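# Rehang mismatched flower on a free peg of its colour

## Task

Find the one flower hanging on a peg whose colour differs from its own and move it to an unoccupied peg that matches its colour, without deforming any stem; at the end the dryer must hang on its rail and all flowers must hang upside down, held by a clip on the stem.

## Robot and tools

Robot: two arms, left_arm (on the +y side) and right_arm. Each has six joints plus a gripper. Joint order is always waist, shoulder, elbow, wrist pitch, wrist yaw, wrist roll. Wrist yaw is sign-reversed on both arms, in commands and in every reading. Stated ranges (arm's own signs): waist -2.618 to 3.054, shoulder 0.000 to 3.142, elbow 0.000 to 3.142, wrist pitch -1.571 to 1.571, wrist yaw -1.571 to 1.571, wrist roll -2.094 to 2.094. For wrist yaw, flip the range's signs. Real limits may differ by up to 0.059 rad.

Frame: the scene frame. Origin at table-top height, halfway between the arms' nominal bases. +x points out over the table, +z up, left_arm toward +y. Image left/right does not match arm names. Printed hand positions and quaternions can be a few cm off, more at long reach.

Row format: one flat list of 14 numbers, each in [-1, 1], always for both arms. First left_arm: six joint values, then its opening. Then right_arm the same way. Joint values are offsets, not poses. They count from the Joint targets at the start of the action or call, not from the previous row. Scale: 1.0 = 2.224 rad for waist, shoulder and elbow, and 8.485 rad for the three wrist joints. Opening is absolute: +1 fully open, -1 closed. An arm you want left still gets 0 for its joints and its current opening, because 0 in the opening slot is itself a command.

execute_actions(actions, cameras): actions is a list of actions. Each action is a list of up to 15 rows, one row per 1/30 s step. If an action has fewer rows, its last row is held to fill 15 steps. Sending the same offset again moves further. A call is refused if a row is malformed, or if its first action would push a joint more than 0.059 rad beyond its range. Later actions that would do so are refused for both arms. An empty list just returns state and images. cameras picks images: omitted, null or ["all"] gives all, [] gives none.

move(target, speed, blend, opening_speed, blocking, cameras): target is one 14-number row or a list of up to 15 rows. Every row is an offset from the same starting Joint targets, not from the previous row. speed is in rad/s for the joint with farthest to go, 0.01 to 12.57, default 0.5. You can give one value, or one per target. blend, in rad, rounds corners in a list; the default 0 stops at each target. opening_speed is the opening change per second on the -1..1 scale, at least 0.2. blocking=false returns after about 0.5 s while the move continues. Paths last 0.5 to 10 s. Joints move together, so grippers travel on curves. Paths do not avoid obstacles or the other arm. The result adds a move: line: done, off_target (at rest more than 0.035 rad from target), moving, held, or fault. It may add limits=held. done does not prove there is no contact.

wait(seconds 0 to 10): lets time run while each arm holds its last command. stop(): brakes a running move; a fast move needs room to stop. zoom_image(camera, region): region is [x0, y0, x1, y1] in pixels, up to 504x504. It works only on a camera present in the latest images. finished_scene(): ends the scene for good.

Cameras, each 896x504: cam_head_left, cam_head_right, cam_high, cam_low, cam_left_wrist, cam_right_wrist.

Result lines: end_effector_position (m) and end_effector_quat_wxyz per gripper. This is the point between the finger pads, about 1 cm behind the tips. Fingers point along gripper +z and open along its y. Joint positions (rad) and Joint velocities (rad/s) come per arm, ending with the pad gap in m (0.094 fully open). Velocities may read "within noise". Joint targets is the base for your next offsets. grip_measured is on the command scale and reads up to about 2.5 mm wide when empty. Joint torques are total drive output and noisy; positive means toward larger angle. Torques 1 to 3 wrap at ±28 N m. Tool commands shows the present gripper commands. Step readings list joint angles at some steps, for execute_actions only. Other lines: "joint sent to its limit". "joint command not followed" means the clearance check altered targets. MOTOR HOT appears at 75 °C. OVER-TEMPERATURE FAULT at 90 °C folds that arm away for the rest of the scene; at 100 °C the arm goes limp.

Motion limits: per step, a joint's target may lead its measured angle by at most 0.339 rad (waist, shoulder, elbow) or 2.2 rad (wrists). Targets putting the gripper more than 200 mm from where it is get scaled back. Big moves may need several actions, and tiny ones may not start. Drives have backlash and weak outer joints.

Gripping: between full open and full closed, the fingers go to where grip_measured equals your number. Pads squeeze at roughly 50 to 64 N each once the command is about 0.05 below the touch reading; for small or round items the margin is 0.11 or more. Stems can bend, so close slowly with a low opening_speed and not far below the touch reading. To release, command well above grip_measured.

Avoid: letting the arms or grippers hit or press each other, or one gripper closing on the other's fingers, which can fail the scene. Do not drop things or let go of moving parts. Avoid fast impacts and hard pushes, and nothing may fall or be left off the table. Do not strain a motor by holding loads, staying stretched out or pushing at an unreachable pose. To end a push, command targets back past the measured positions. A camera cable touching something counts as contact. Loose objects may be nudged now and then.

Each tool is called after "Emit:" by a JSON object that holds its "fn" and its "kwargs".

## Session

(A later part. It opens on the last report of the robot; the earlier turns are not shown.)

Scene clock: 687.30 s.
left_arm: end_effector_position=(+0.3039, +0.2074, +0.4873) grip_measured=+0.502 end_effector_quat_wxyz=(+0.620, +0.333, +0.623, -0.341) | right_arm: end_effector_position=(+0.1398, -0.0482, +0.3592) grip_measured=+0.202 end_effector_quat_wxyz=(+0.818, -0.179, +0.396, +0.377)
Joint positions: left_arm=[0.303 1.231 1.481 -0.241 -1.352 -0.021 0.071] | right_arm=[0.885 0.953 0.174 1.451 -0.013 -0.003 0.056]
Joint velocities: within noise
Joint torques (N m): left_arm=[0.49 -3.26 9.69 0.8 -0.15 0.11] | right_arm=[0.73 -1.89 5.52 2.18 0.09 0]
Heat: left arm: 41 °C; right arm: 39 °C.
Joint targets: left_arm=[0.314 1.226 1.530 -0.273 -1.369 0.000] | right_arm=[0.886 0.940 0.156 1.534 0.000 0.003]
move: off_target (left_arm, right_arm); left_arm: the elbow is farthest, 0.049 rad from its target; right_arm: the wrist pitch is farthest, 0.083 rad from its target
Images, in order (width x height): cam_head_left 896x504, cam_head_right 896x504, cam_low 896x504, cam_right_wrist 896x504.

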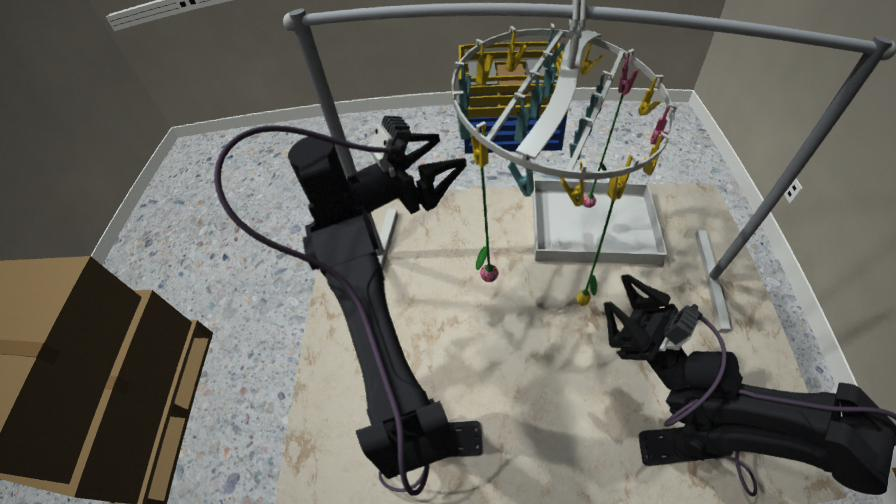

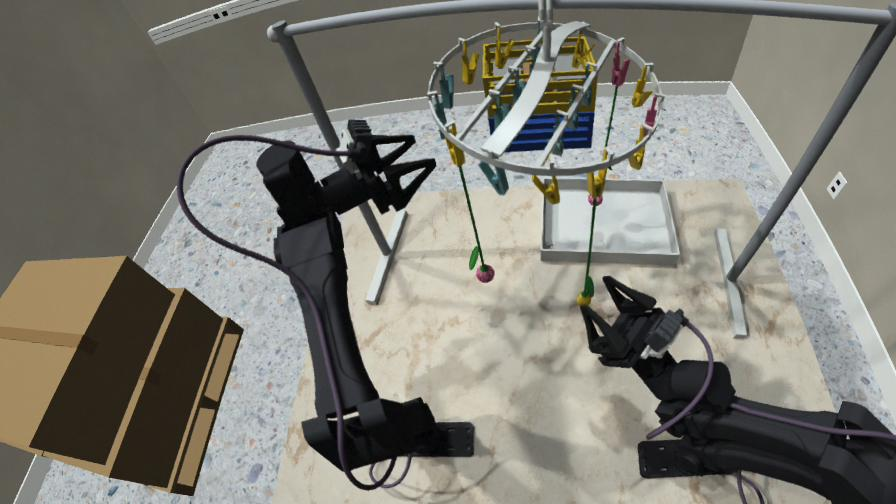

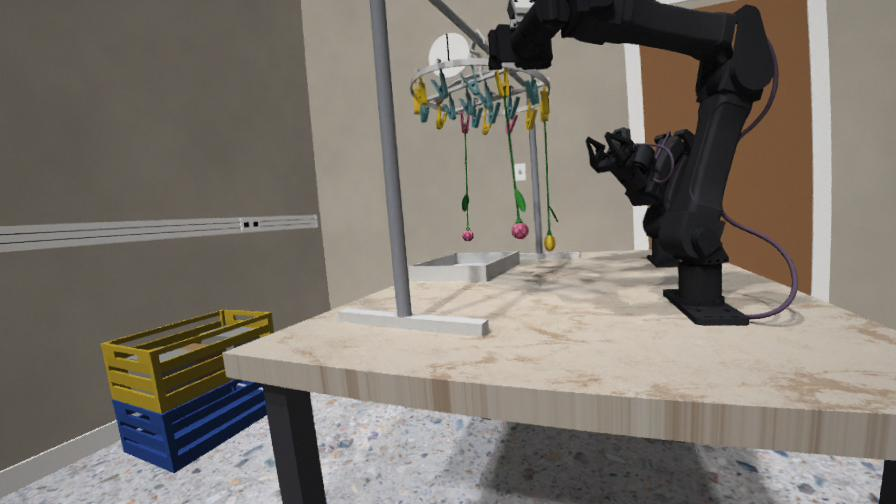

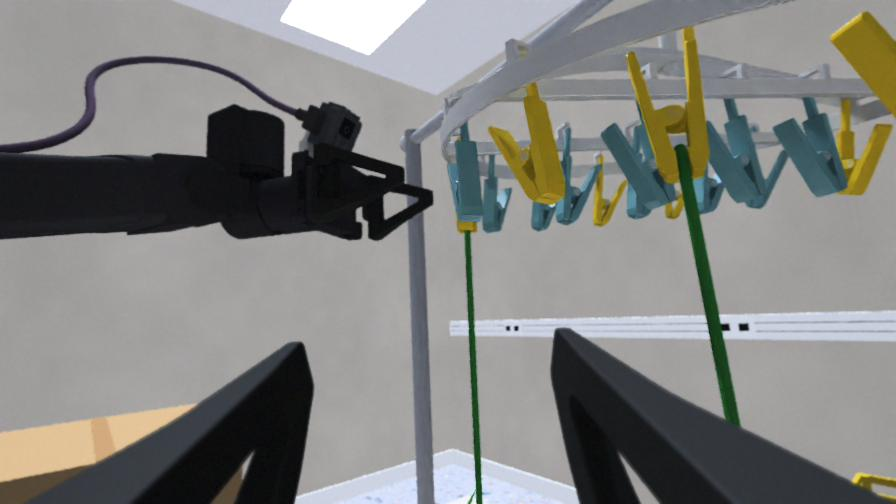

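Emit:
{"fn": "move", "kwargs": {"target": [0, 0, 0, 0, 0, 0, 0.5, 0.0701, 0.3283, 0.3169, -0.0396, -0.0519, -0.0207, -0.1], "speed": 0.6, "cameras": ["cam_head_left", "cam_head_right", "cam_right_wrist", "cam_left_wrist"]}}

Scene clock: 736.50 s.
left_arm: end_effector_position=(+0.3039, +0.2074, +0.4873) grip_measured=+0.502 end_effector_quat_wxyz=(+0.620, +0.333, +0.623, -0.341) | right_arm: end_effector_position=(+0.2650, +0.1012, +0.3172) grip_measured=-0.098 end_effector_quat_wxyz=(+0.785, -0.163, +0.555, +0.224)
Joint positions: left_arm=[0.303 1.231 1.481 -0.241 -1.352 -0.021 0.071] | right_arm=[1.04 1.676 0.804 1.246 -0.435 -0.171 0.042]
Joint velocities: within noise
Joint torques (N m): left_arm=[0.58 -3.34 9.59 0.81 -0.12 0.14] | right_arm=[0.53 -8.59 12.6 1.3 -0.06 -0.08]
Heat: left arm: 41 °C; right arm: 40 °C.
Joint targets: left_arm=[0.314 1.226 1.530 -0.273 -1.369 0.000] | right_arm=[1.041 1.671 0.861 1.198 -0.440 -0.173]
move: off_target (left_arm, right_arm); left_arm: the elbow is farthest, 0.049 rad from its target; right_arm: the elbow is farthest, 0.056 rad from its target
Images, in order (width x height): cam_head_left 896x504, cam_head_right 896x504, cam_left_wrist 896x504, cam_right_wrist 896x504.

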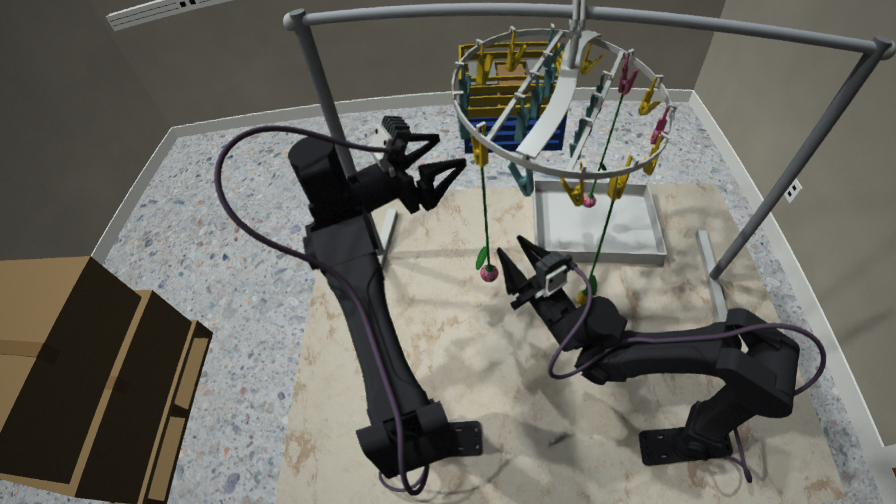

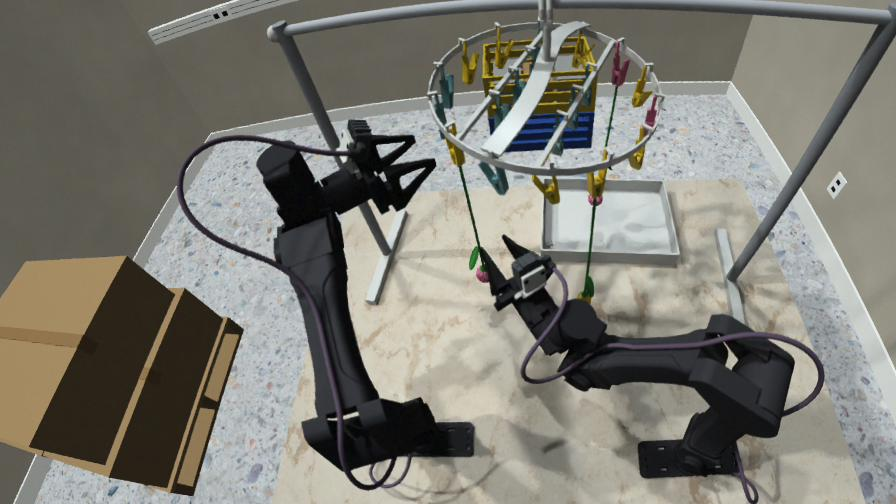

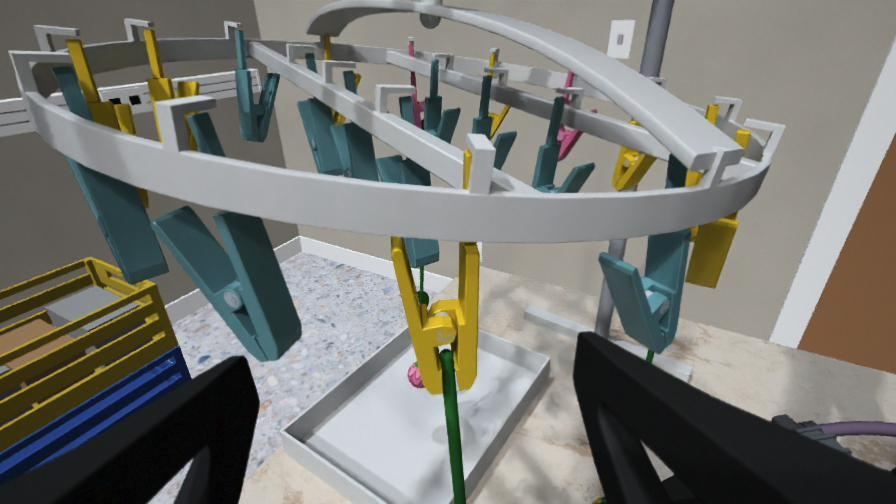

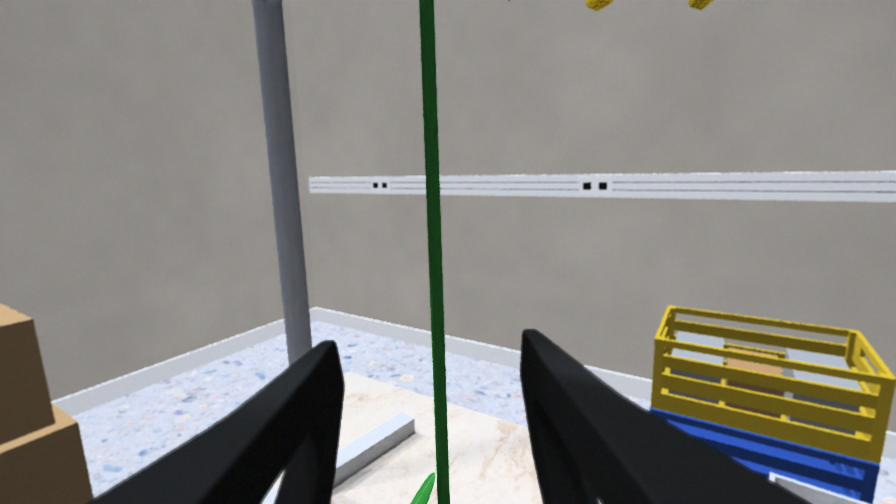

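Emit:
{"fn": "move", "kwargs": {"target": [0, 0, 0, 0, 0, 0, 0.5, -0.0215, 0.0403, 0.1090, -0.0172, 0.0059, 0.0027, -0.1], "speed": 0.4, "cameras": ["cam_head_left", "cam_right_wrist", "cam_left_wrist"]}}

Scene clock: 774.27 s.
left_arm: end_effector_position=(+0.3039, +0.2074, +0.4873) grip_measured=+0.502 end_effector_quat_wxyz=(+0.620, +0.333, +0.623, -0.341) | right_arm: end_effector_position=(+0.3023, +0.1244, +0.3518) grip_measured=-0.098 end_effector_quat_wxyz=(+0.791, -0.153, +0.551, +0.217)
Joint positions: left_arm=[0.303 1.231 1.481 -0.241 -1.352 -0.021 0.071] | right_arm=[0.994 1.759 1.047 1.1 -0.414 -0.167 0.042]
Joint velocities: within noise
Joint torques (N m): left_arm=[0.64 -3.17 9.57 0.8 -0.09 0.17] | right_arm=[-0.46 -9.35 13.08 1.29 0.25 0.13]
Heat: left arm: 42 °C; right arm: 35 °C.
Joint targets: left_arm=[0.314 1.226 1.530 -0.273 -1.369 0.000] | right_arm=[0.994 1.760 1.103 1.052 -0.390 -0.150]
move: off_target (left_arm, right_arm); left_arm: the elbow is farthest, 0.049 rad from its target; right_arm: the elbow is farthest, 0.057 rad from its target
Images, in order (width x height): cam_head_left 896x504, cam_left_wrist 896x504, cam_right_wrist 896x504.

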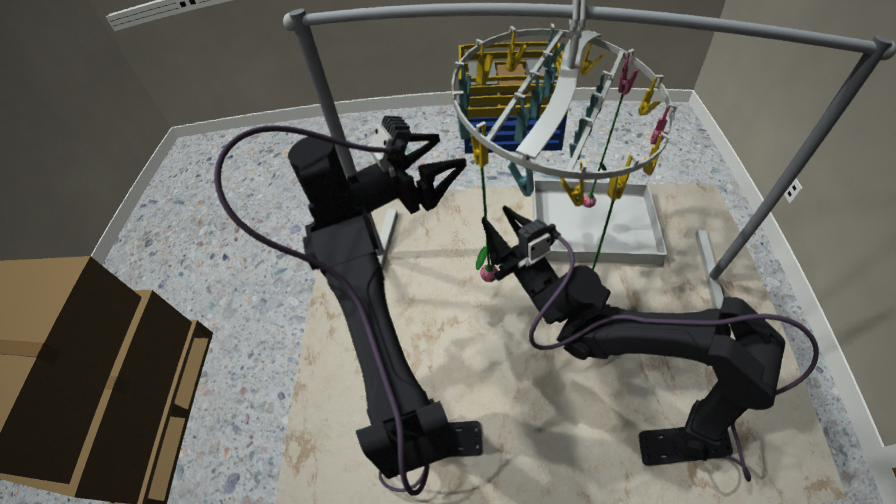

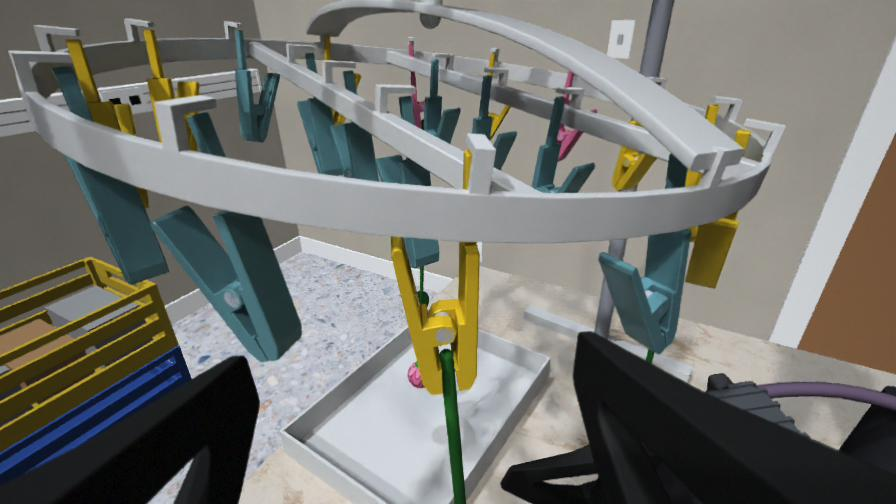

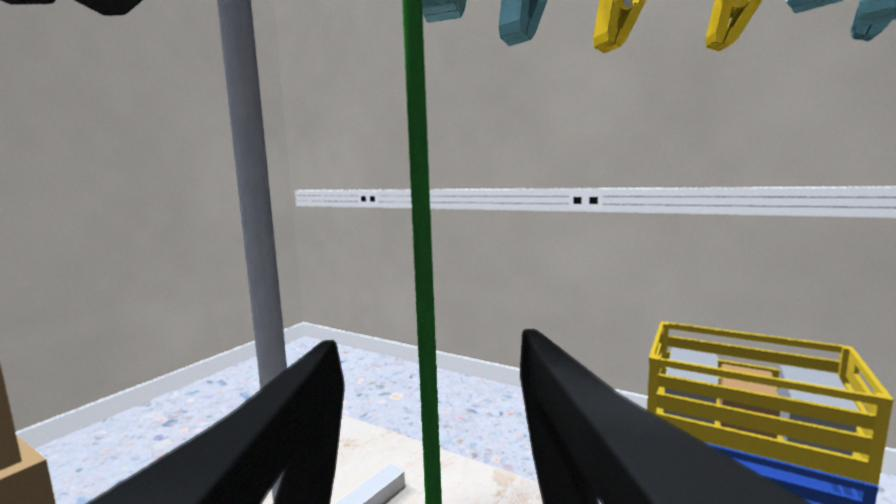

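Emit:
{"fn": "move", "kwargs": {"target": [0, 0, 0, 0, 0, 0, 0.5, -0.0212, 0.0576, 0.0953, -0.0107, 0.0051, 0.0021, -0.1], "speed": 0.3, "cameras": ["cam_head_left", "cam_right_wrist", "cam_left_wrist"]}}

Scene clock: 780.20 s.
left_arm: end_effector_position=(+0.3039, +0.2074, +0.4873) grip_measured=+0.502 end_effector_quat_wxyz=(+0.620, +0.333, +0.623, -0.341) | right_arm: end_effector_position=(+0.3413, +0.1480, +0.3603) grip_measured=-0.098 end_effector_quat_wxyz=(+0.791, -0.154, +0.552, +0.215)
Joint positions: left_arm=[0.303 1.231 1.481 -0.241 -1.352 -0.021 0.071] | right_arm=[0.946 1.887 1.255 1.01 -0.371 -0.148 0.042]
Joint velocities: within noise
Joint torques (N m): left_arm=[0.8 -3.19 9.59 0.81 -0.08 0.14] | right_arm=[-0.47 -10.89 13.72 1.31 0.21 0.14]
Heat: left arm: 42 °C; right arm: 35 °C.
Joint targets: left_arm=[0.314 1.226 1.530 -0.273 -1.369 0.000] | right_arm=[0.946 1.888 1.315 0.961 -0.347 -0.132]
move: off_target (left_arm, right_arm); left_arm: the elbow is farthest, 0.049 rad from its target; right_arm: the elbow is farthest, 0.060 rad from its target
Images, in order (width x height): cam_head_left 896x504, cam_left_wrist 896x504, cam_right_wrist 896x504.

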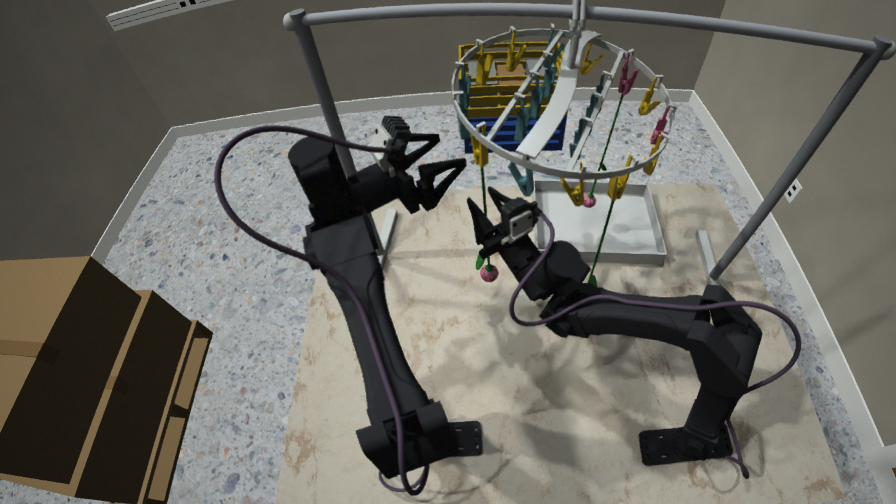

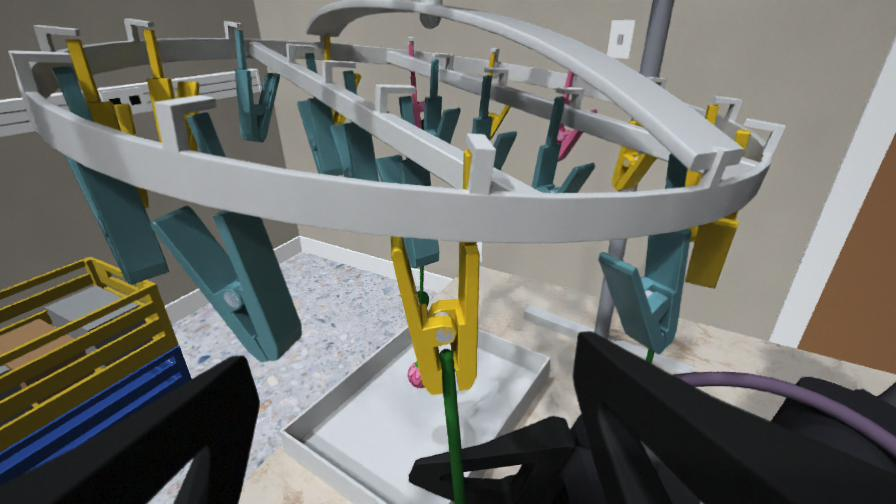

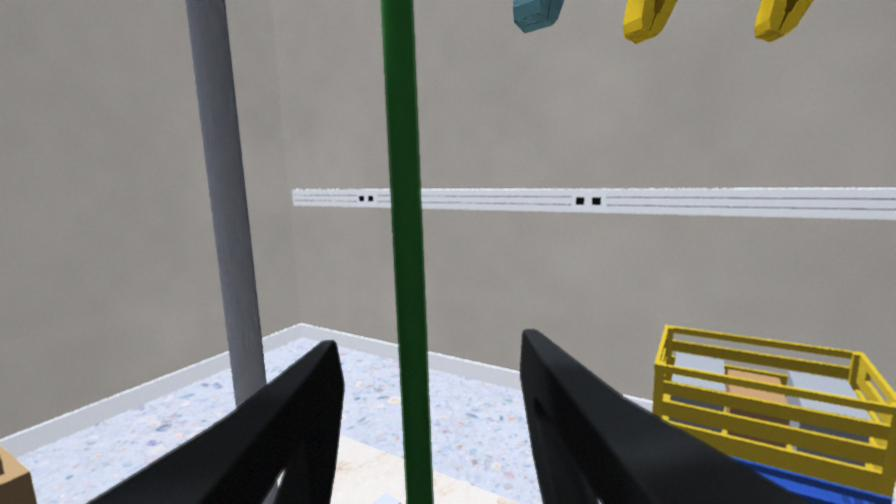

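Emit:
{"fn": "move", "kwargs": {"target": [0, 0, 0, 0, 0, 0, 0.5, 0, 0, 0, 0, 0, 0, -0.93], "opening_speed": 0.35, "cameras": ["cam_head_left", "cam_right_wrist", "cam_left_wrist"]}}

Scene clock: 791.80 s.
left_arm: end_effector_position=(+0.3039, +0.2074, +0.4873) grip_measured=+0.502 end_effector_quat_wxyz=(+0.620, +0.333, +0.623, -0.341) | right_arm: end_effector_position=(+0.3411, +0.1482, +0.3604) grip_measured=-0.907 end_effector_quat_wxyz=(+0.791, -0.154, +0.552, +0.216)
Joint positions: left_arm=[0.303 1.231 1.481 -0.241 -1.352 -0.021 0.071] | right_arm=[0.946 1.887 1.255 1.01 -0.369 -0.148 0.004]
Joint velocities: within noise
Joint torques (N m): left_arm=[0.65 -3.32 9.52 0.8 -0.14 0.22] | right_arm=[-0.44 -10.91 13.72 1.3 0.21 0.13]
Heat: left arm: 42 °C; right arm: 40 °C.
Joint targets: left_arm=[0.314 1.226 1.530 -0.273 -1.369 0.000] | right_arm=[0.946 1.888 1.315 0.961 -0.347 -0.132]
move: off_target (left_arm, right_arm); left_arm: the elbow is farthest, 0.049 rad from its target; right_arm: the elbow is farthest, 0.060 rad from its target
Images, in order (width x height): cam_head_left 896x504, cam_left_wrist 896x504, cam_right_wrist 896x504.

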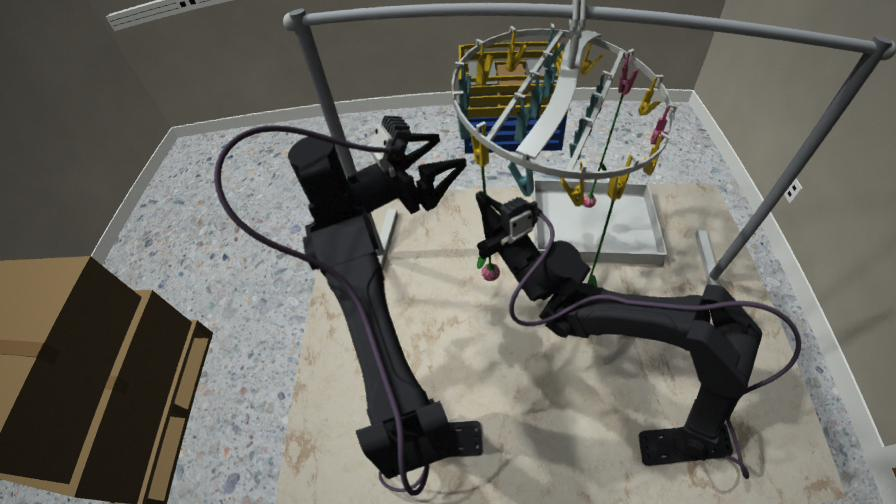

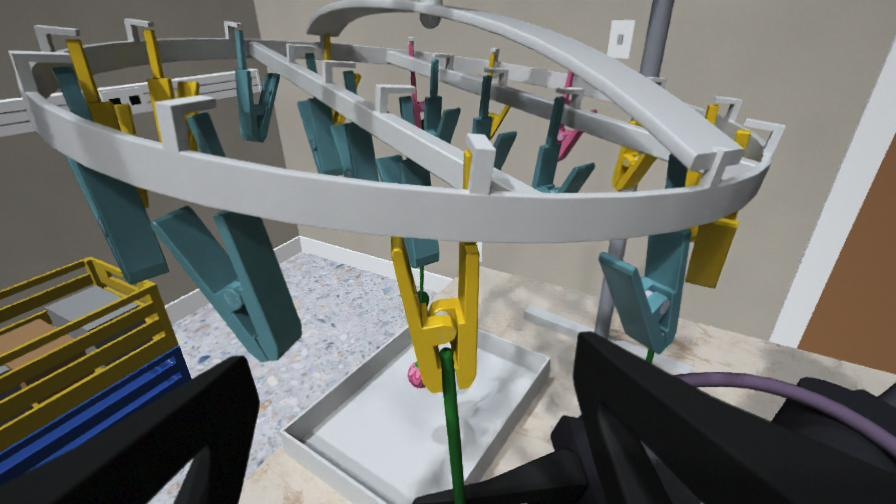

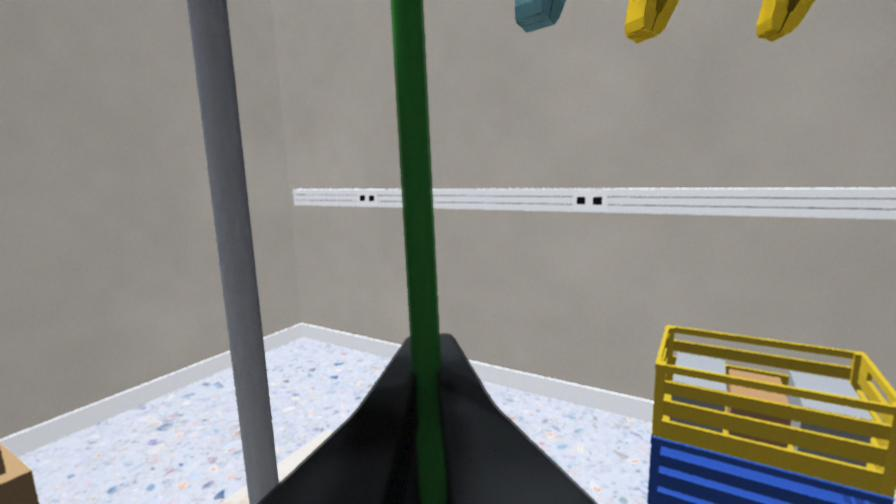

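Emit:
{"fn": "move", "kwargs": {"target": [-0.0547, 0.0089, 0.0270, -0.0054, 0.0154, 0, 0.02, 0, 0, 0, 0, 0, 0, -1.0], "speed": 0.2, "opening_speed": 0.6, "cameras": ["cam_head_left", "cam_right_wrist", "cam_left_wrist"]}}

Scene clock: 827.17 s.
left_arm: end_effector_position=(+0.3120, +0.1845, +0.4969) grip_measured=+0.022 end_effector_quat_wxyz=(+0.620, +0.330, +0.625, -0.341) | right_arm: end_effector_position=(+0.3411, +0.1482, +0.3604) grip_measured=-0.908 end_effector_quat_wxyz=(+0.791, -0.154, +0.552, +0.216)
Joint positions: left_arm=[0.194 1.249 1.538 -0.284 -1.239 -0.021 0.048] | right_arm=[0.946 1.887 1.255 1.01 -0.369 -0.148 0.004]
Joint velocities: within noise
Joint torques (N m): left_arm=[-0.5 -3.19 9.78 0.84 0.04 0.14] | right_arm=[-0.44 -10.91 13.72 1.3 0.21 0.13]
Heat: left arm: 42 °C; right arm: 44 °C.
Joint targets: left_arm=[0.192 1.245 1.590 -0.319 -1.238 0.000] | right_arm=[0.946 1.888 1.315 0.961 -0.347 -0.132]
move: off_target (left_arm, right_arm); left_arm: the elbow is farthest, 0.052 rad from its target; right_arm: the elbow is farthest, 0.060 rad from its target
Images, in order (width x height): cam_head_left 896x504, cam_left_wrist 896x504, cam_right_wrist 896x504.

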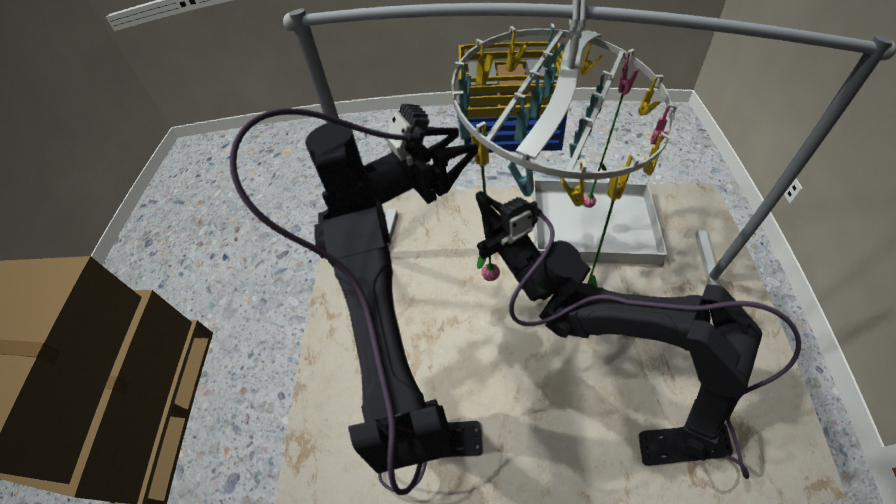

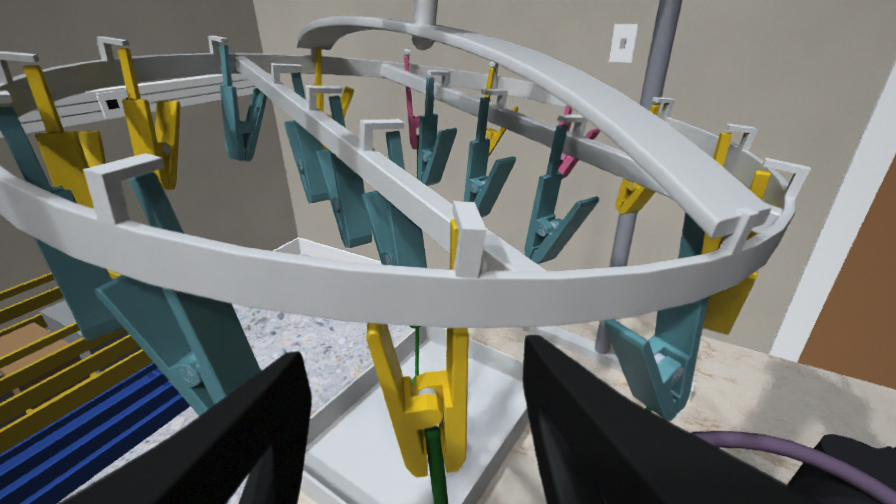

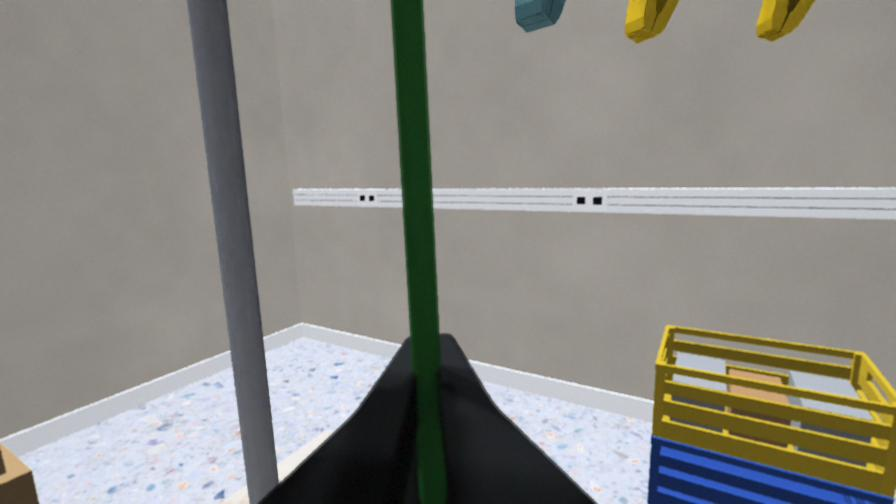

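Emit:
{"fn": "move", "kwargs": {"target": [-0.0351, 0.0109, 0.0144, -0.0015, 0.0092, 0, 0.02, 0, 0, 0, 0, 0, 0, -1.0], "speed": 0.15, "cameras": ["cam_head_left", "cam_right_wrist", "cam_left_wrist"]}}

Scene clock: 865.83 s.
left_arm: end_effector_position=(+0.3219, +0.1719, +0.4990) grip_measured=+0.022 end_effector_quat_wxyz=(+0.620, +0.326, +0.628, -0.339) | right_arm: end_effector_position=(+0.3418, +0.1478, +0.3600) grip_measured=-0.908 end_effector_quat_wxyz=(+0.790, -0.153, +0.553, +0.216)
Joint positions: left_arm=[0.128 1.274 1.569 -0.299 -1.164 -0.019 0.048] | right_arm=[0.945 1.887 1.255 1.008 -0.369 -0.145 0.004]
Joint velocities: within noise
Joint torques (N m): left_arm=[-0.64 -3.58 9.87 0.92 0.04 0.13] | right_arm=[-0.46 -10.91 13.72 1.31 0.22 0.12]
Heat: left arm: 37 °C; right arm: 46 °C.
Joint targets: left_arm=[0.114 1.270 1.623 -0.332 -1.160 0.000] | right_arm=[0.946 1.888 1.315 0.961 -0.347 -0.132]
move: off_target (left_arm, right_arm); left_arm: the elbow is farthest, 0.053 rad from its target; right_arm: the elbow is farthest, 0.060 rad from its target
Images, in order (width x height): cam_head_left 896x504, cam_left_wrist 896x504, cam_right_wrist 896x504.

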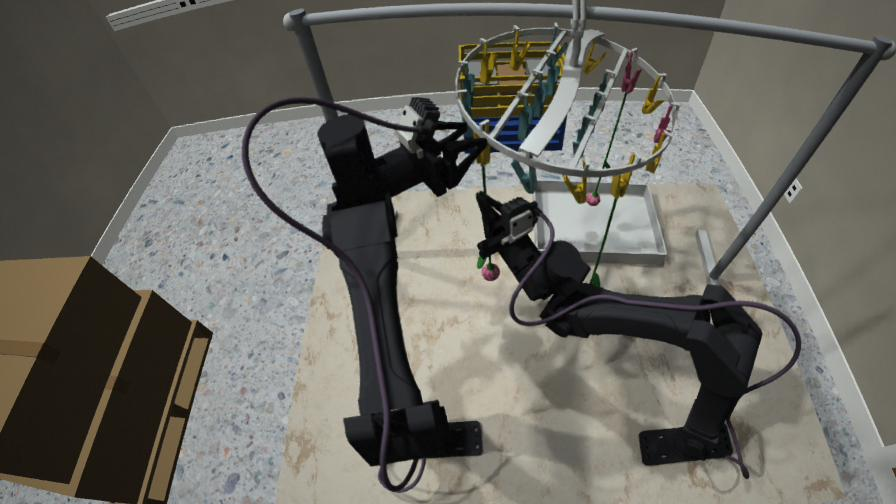

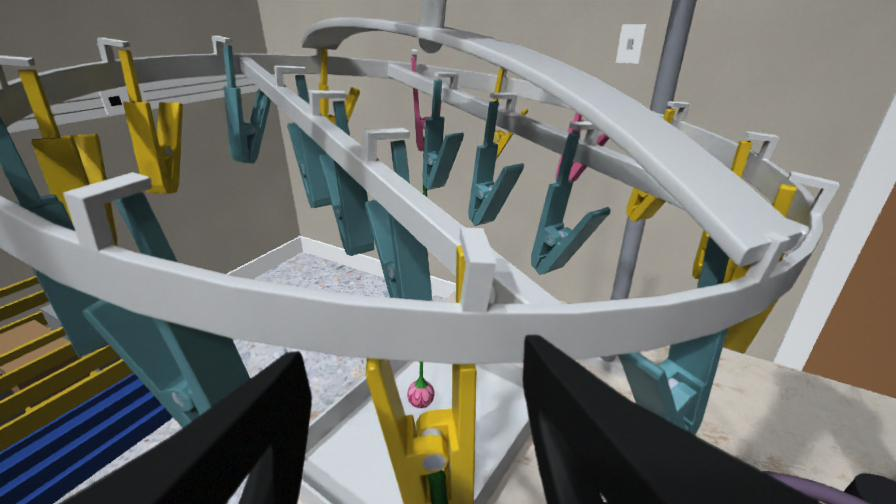

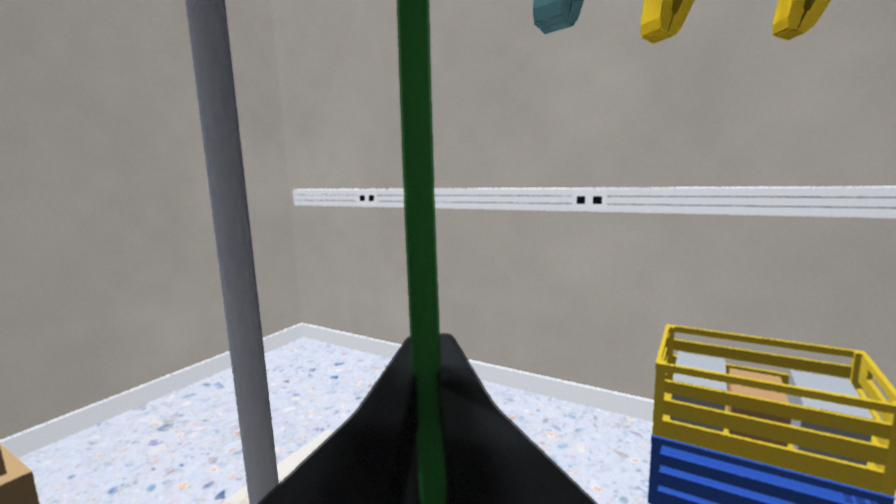

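Emit:
{"fn": "zoom_image", "kwargs": {"camera": "cam_left_wrist", "region": [240, 230, 600, 504]}}

Emit:
{"fn": "zoom_image", "kwargs": {"camera": "cam_head_left", "region": [400, 80, 560, 220]}}

Scaled by 1.400 from the camera's 896x504 image, which has a finer 1280x720 frame.

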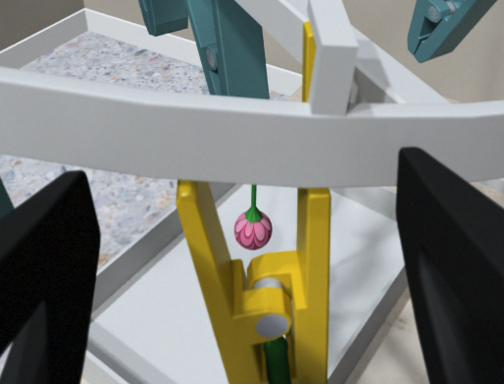

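Scaled by 3.150 from the camera's 896x504 image, which has a finer 1280x720 frame.

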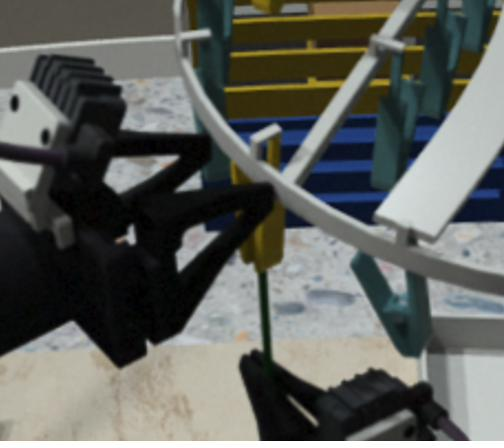

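Emit:
{"fn": "move", "kwargs": {"target": [[0.0351, -0.0109, -0.0144, 0.0015, -0.0092, 0, 0.02, 0, 0, 0, 0, 0, 0, -1.0], [0.0351, -0.0204, -0.0455, 0.0066, -0.0092, 0, 0.02, 0, 0, 0, 0, 0, 0, -1.0]], "speed": 0.15, "cameras": ["cam_head_left", "cam_right_wrist", "cam_left_wrist"]}}

Emit:
{"fn": "zoom_image", "kwargs": {"camera": "cam_left_wrist", "region": [260, 230, 620, 504]}}

Scene clock: 925.10 s.
left_arm: end_effector_position=(+0.3145, +0.1853, +0.4938) grip_measured=+0.022 end_effector_quat_wxyz=(+0.618, +0.322, +0.632, -0.340) | right_arm: end_effector_position=(+0.3418, +0.1478, +0.3600) grip_measured=-0.908 end_effector_quat_wxyz=(+0.790, -0.154, +0.552, +0.215)
Joint positions: left_arm=[0.191 1.249 1.535 -0.299 -1.222 -0.019 0.048] | right_arm=[0.945 1.887 1.255 1.008 -0.369 -0.147 0.004]
Joint velocities: within noise
Joint torques (N m): left_arm=[0.43 -5.14 4.21 1.39 -0.17 0.15] | right_arm=[-0.44 -10.91 13.74 1.31 0.22 0.12]
Heat: left arm: 43 °C; right arm: 48 °C.
Joint targets: left_arm=[0.192 1.224 1.521 -0.276 -1.238 0.000] | right_arm=[0.946 1.888 1.315 0.961 -0.347 -0.132]
move: off_target (right_arm); right_arm: the elbow is farthest, 0.060 rad from its target
Images, in order (width x height): cam_head_left 896x504, cam_left_wrist 896x504, cam_right_wrist 896x504.

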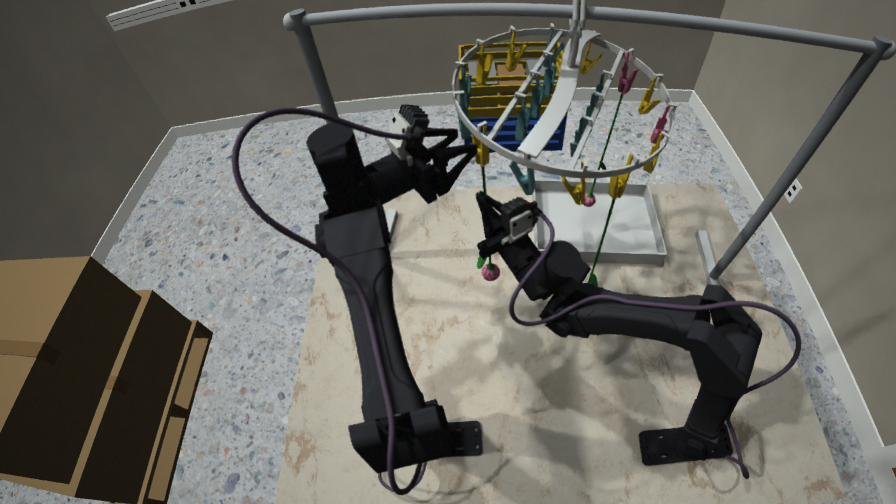

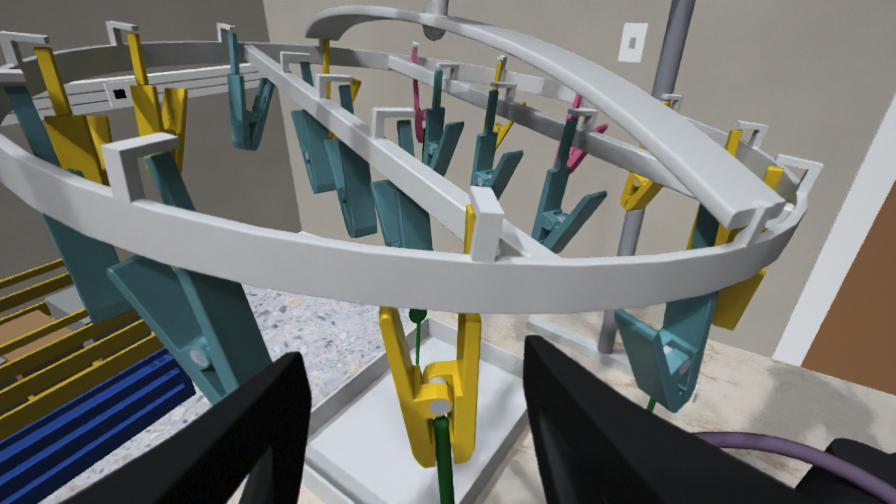

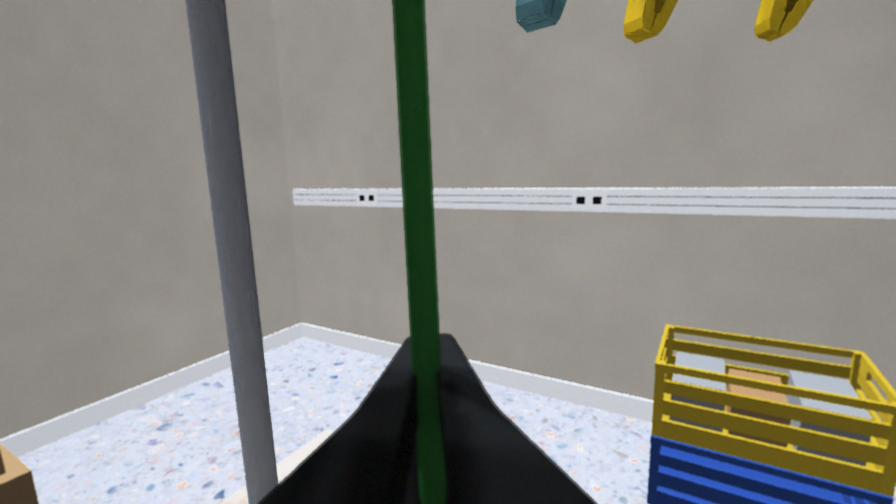

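Scaled by 1.400 from the camera's 896x504 image, which has a finer 1280x720 frame.

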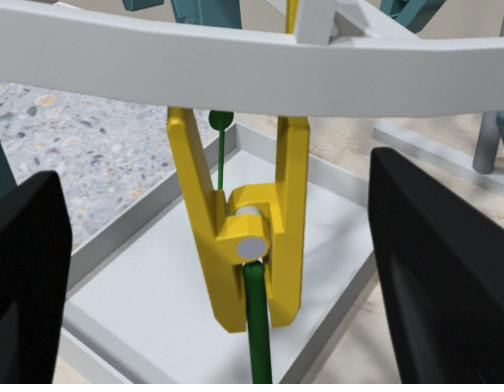

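Emit:
{"fn": "move", "kwargs": {"target": [-0.0324, 0.0094, -0.0204, 0.0066, 0.0090, 0, 0.02, 0, 0, 0, 0, 0, 0, -1.0], "speed": 0.15, "cameras": ["cam_head_left", "cam_left_wrist"]}}

Emit:
{"fn": "zoom_image", "kwargs": {"camera": "cam_left_wrist", "region": [260, 230, 620, 504]}}

Scene clock: 987.97 s.
left_arm: end_effector_position=(+0.3213, +0.1695, +0.4793) grip_measured=+0.022 end_effector_quat_wxyz=(+0.607, +0.319, +0.638, -0.351) | right_arm: end_effector_position=(+0.3418, +0.1478, +0.3600) grip_measured=-0.908 end_effector_quat_wxyz=(+0.790, -0.154, +0.552, +0.215)
Joint positions: left_arm=[0.12 1.249 1.49 -0.287 -1.164 -0.019 0.048] | right_arm=[0.945 1.887 1.255 1.008 -0.369 -0.147 0.004]
Joint velocities: within noise
Joint torques (N m): left_arm=[-0.46 -3.52 4.15 1.82 0.03 0.13] | right_arm=[-0.43 -10.91 13.72 1.31 0.21 0.11]
Heat: left arm: 33 °C; right arm: 50 °C.
Joint targets: left_arm=[0.120 1.245 1.476 -0.220 -1.162 0.000] | right_arm=[0.946 1.888 1.315 0.961 -0.347 -0.132]
move: off_target (left_arm, right_arm); left_arm: the wrist pitch is farthest, 0.067 rad from its target; right_arm: the elbow is farthest, 0.060 rad from its target
Images, in order (width x height): cam_head_left 896x504, cam_left_wrist 896x504.

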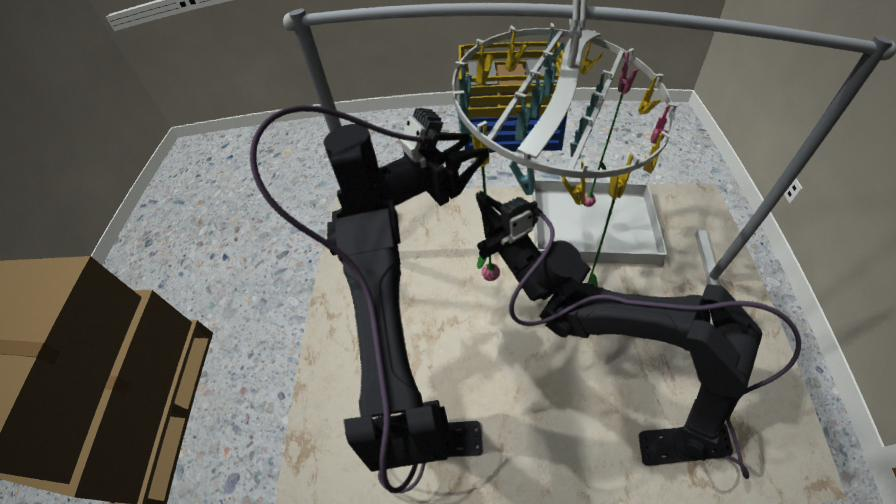

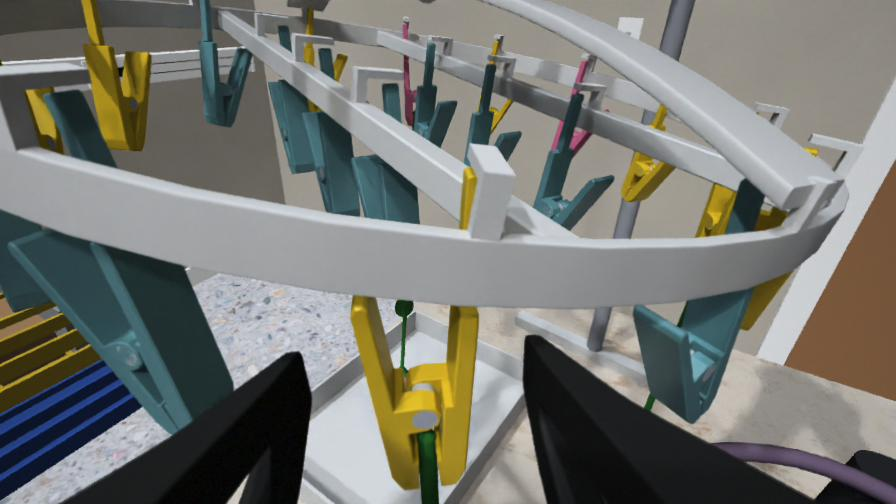

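Scaled by 1.400 from the camera's 896x504 image, which has a finer 1280x720 frame.

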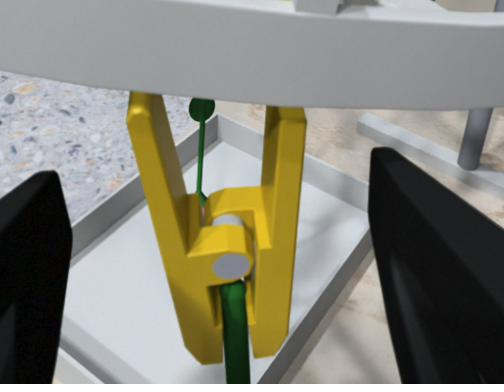

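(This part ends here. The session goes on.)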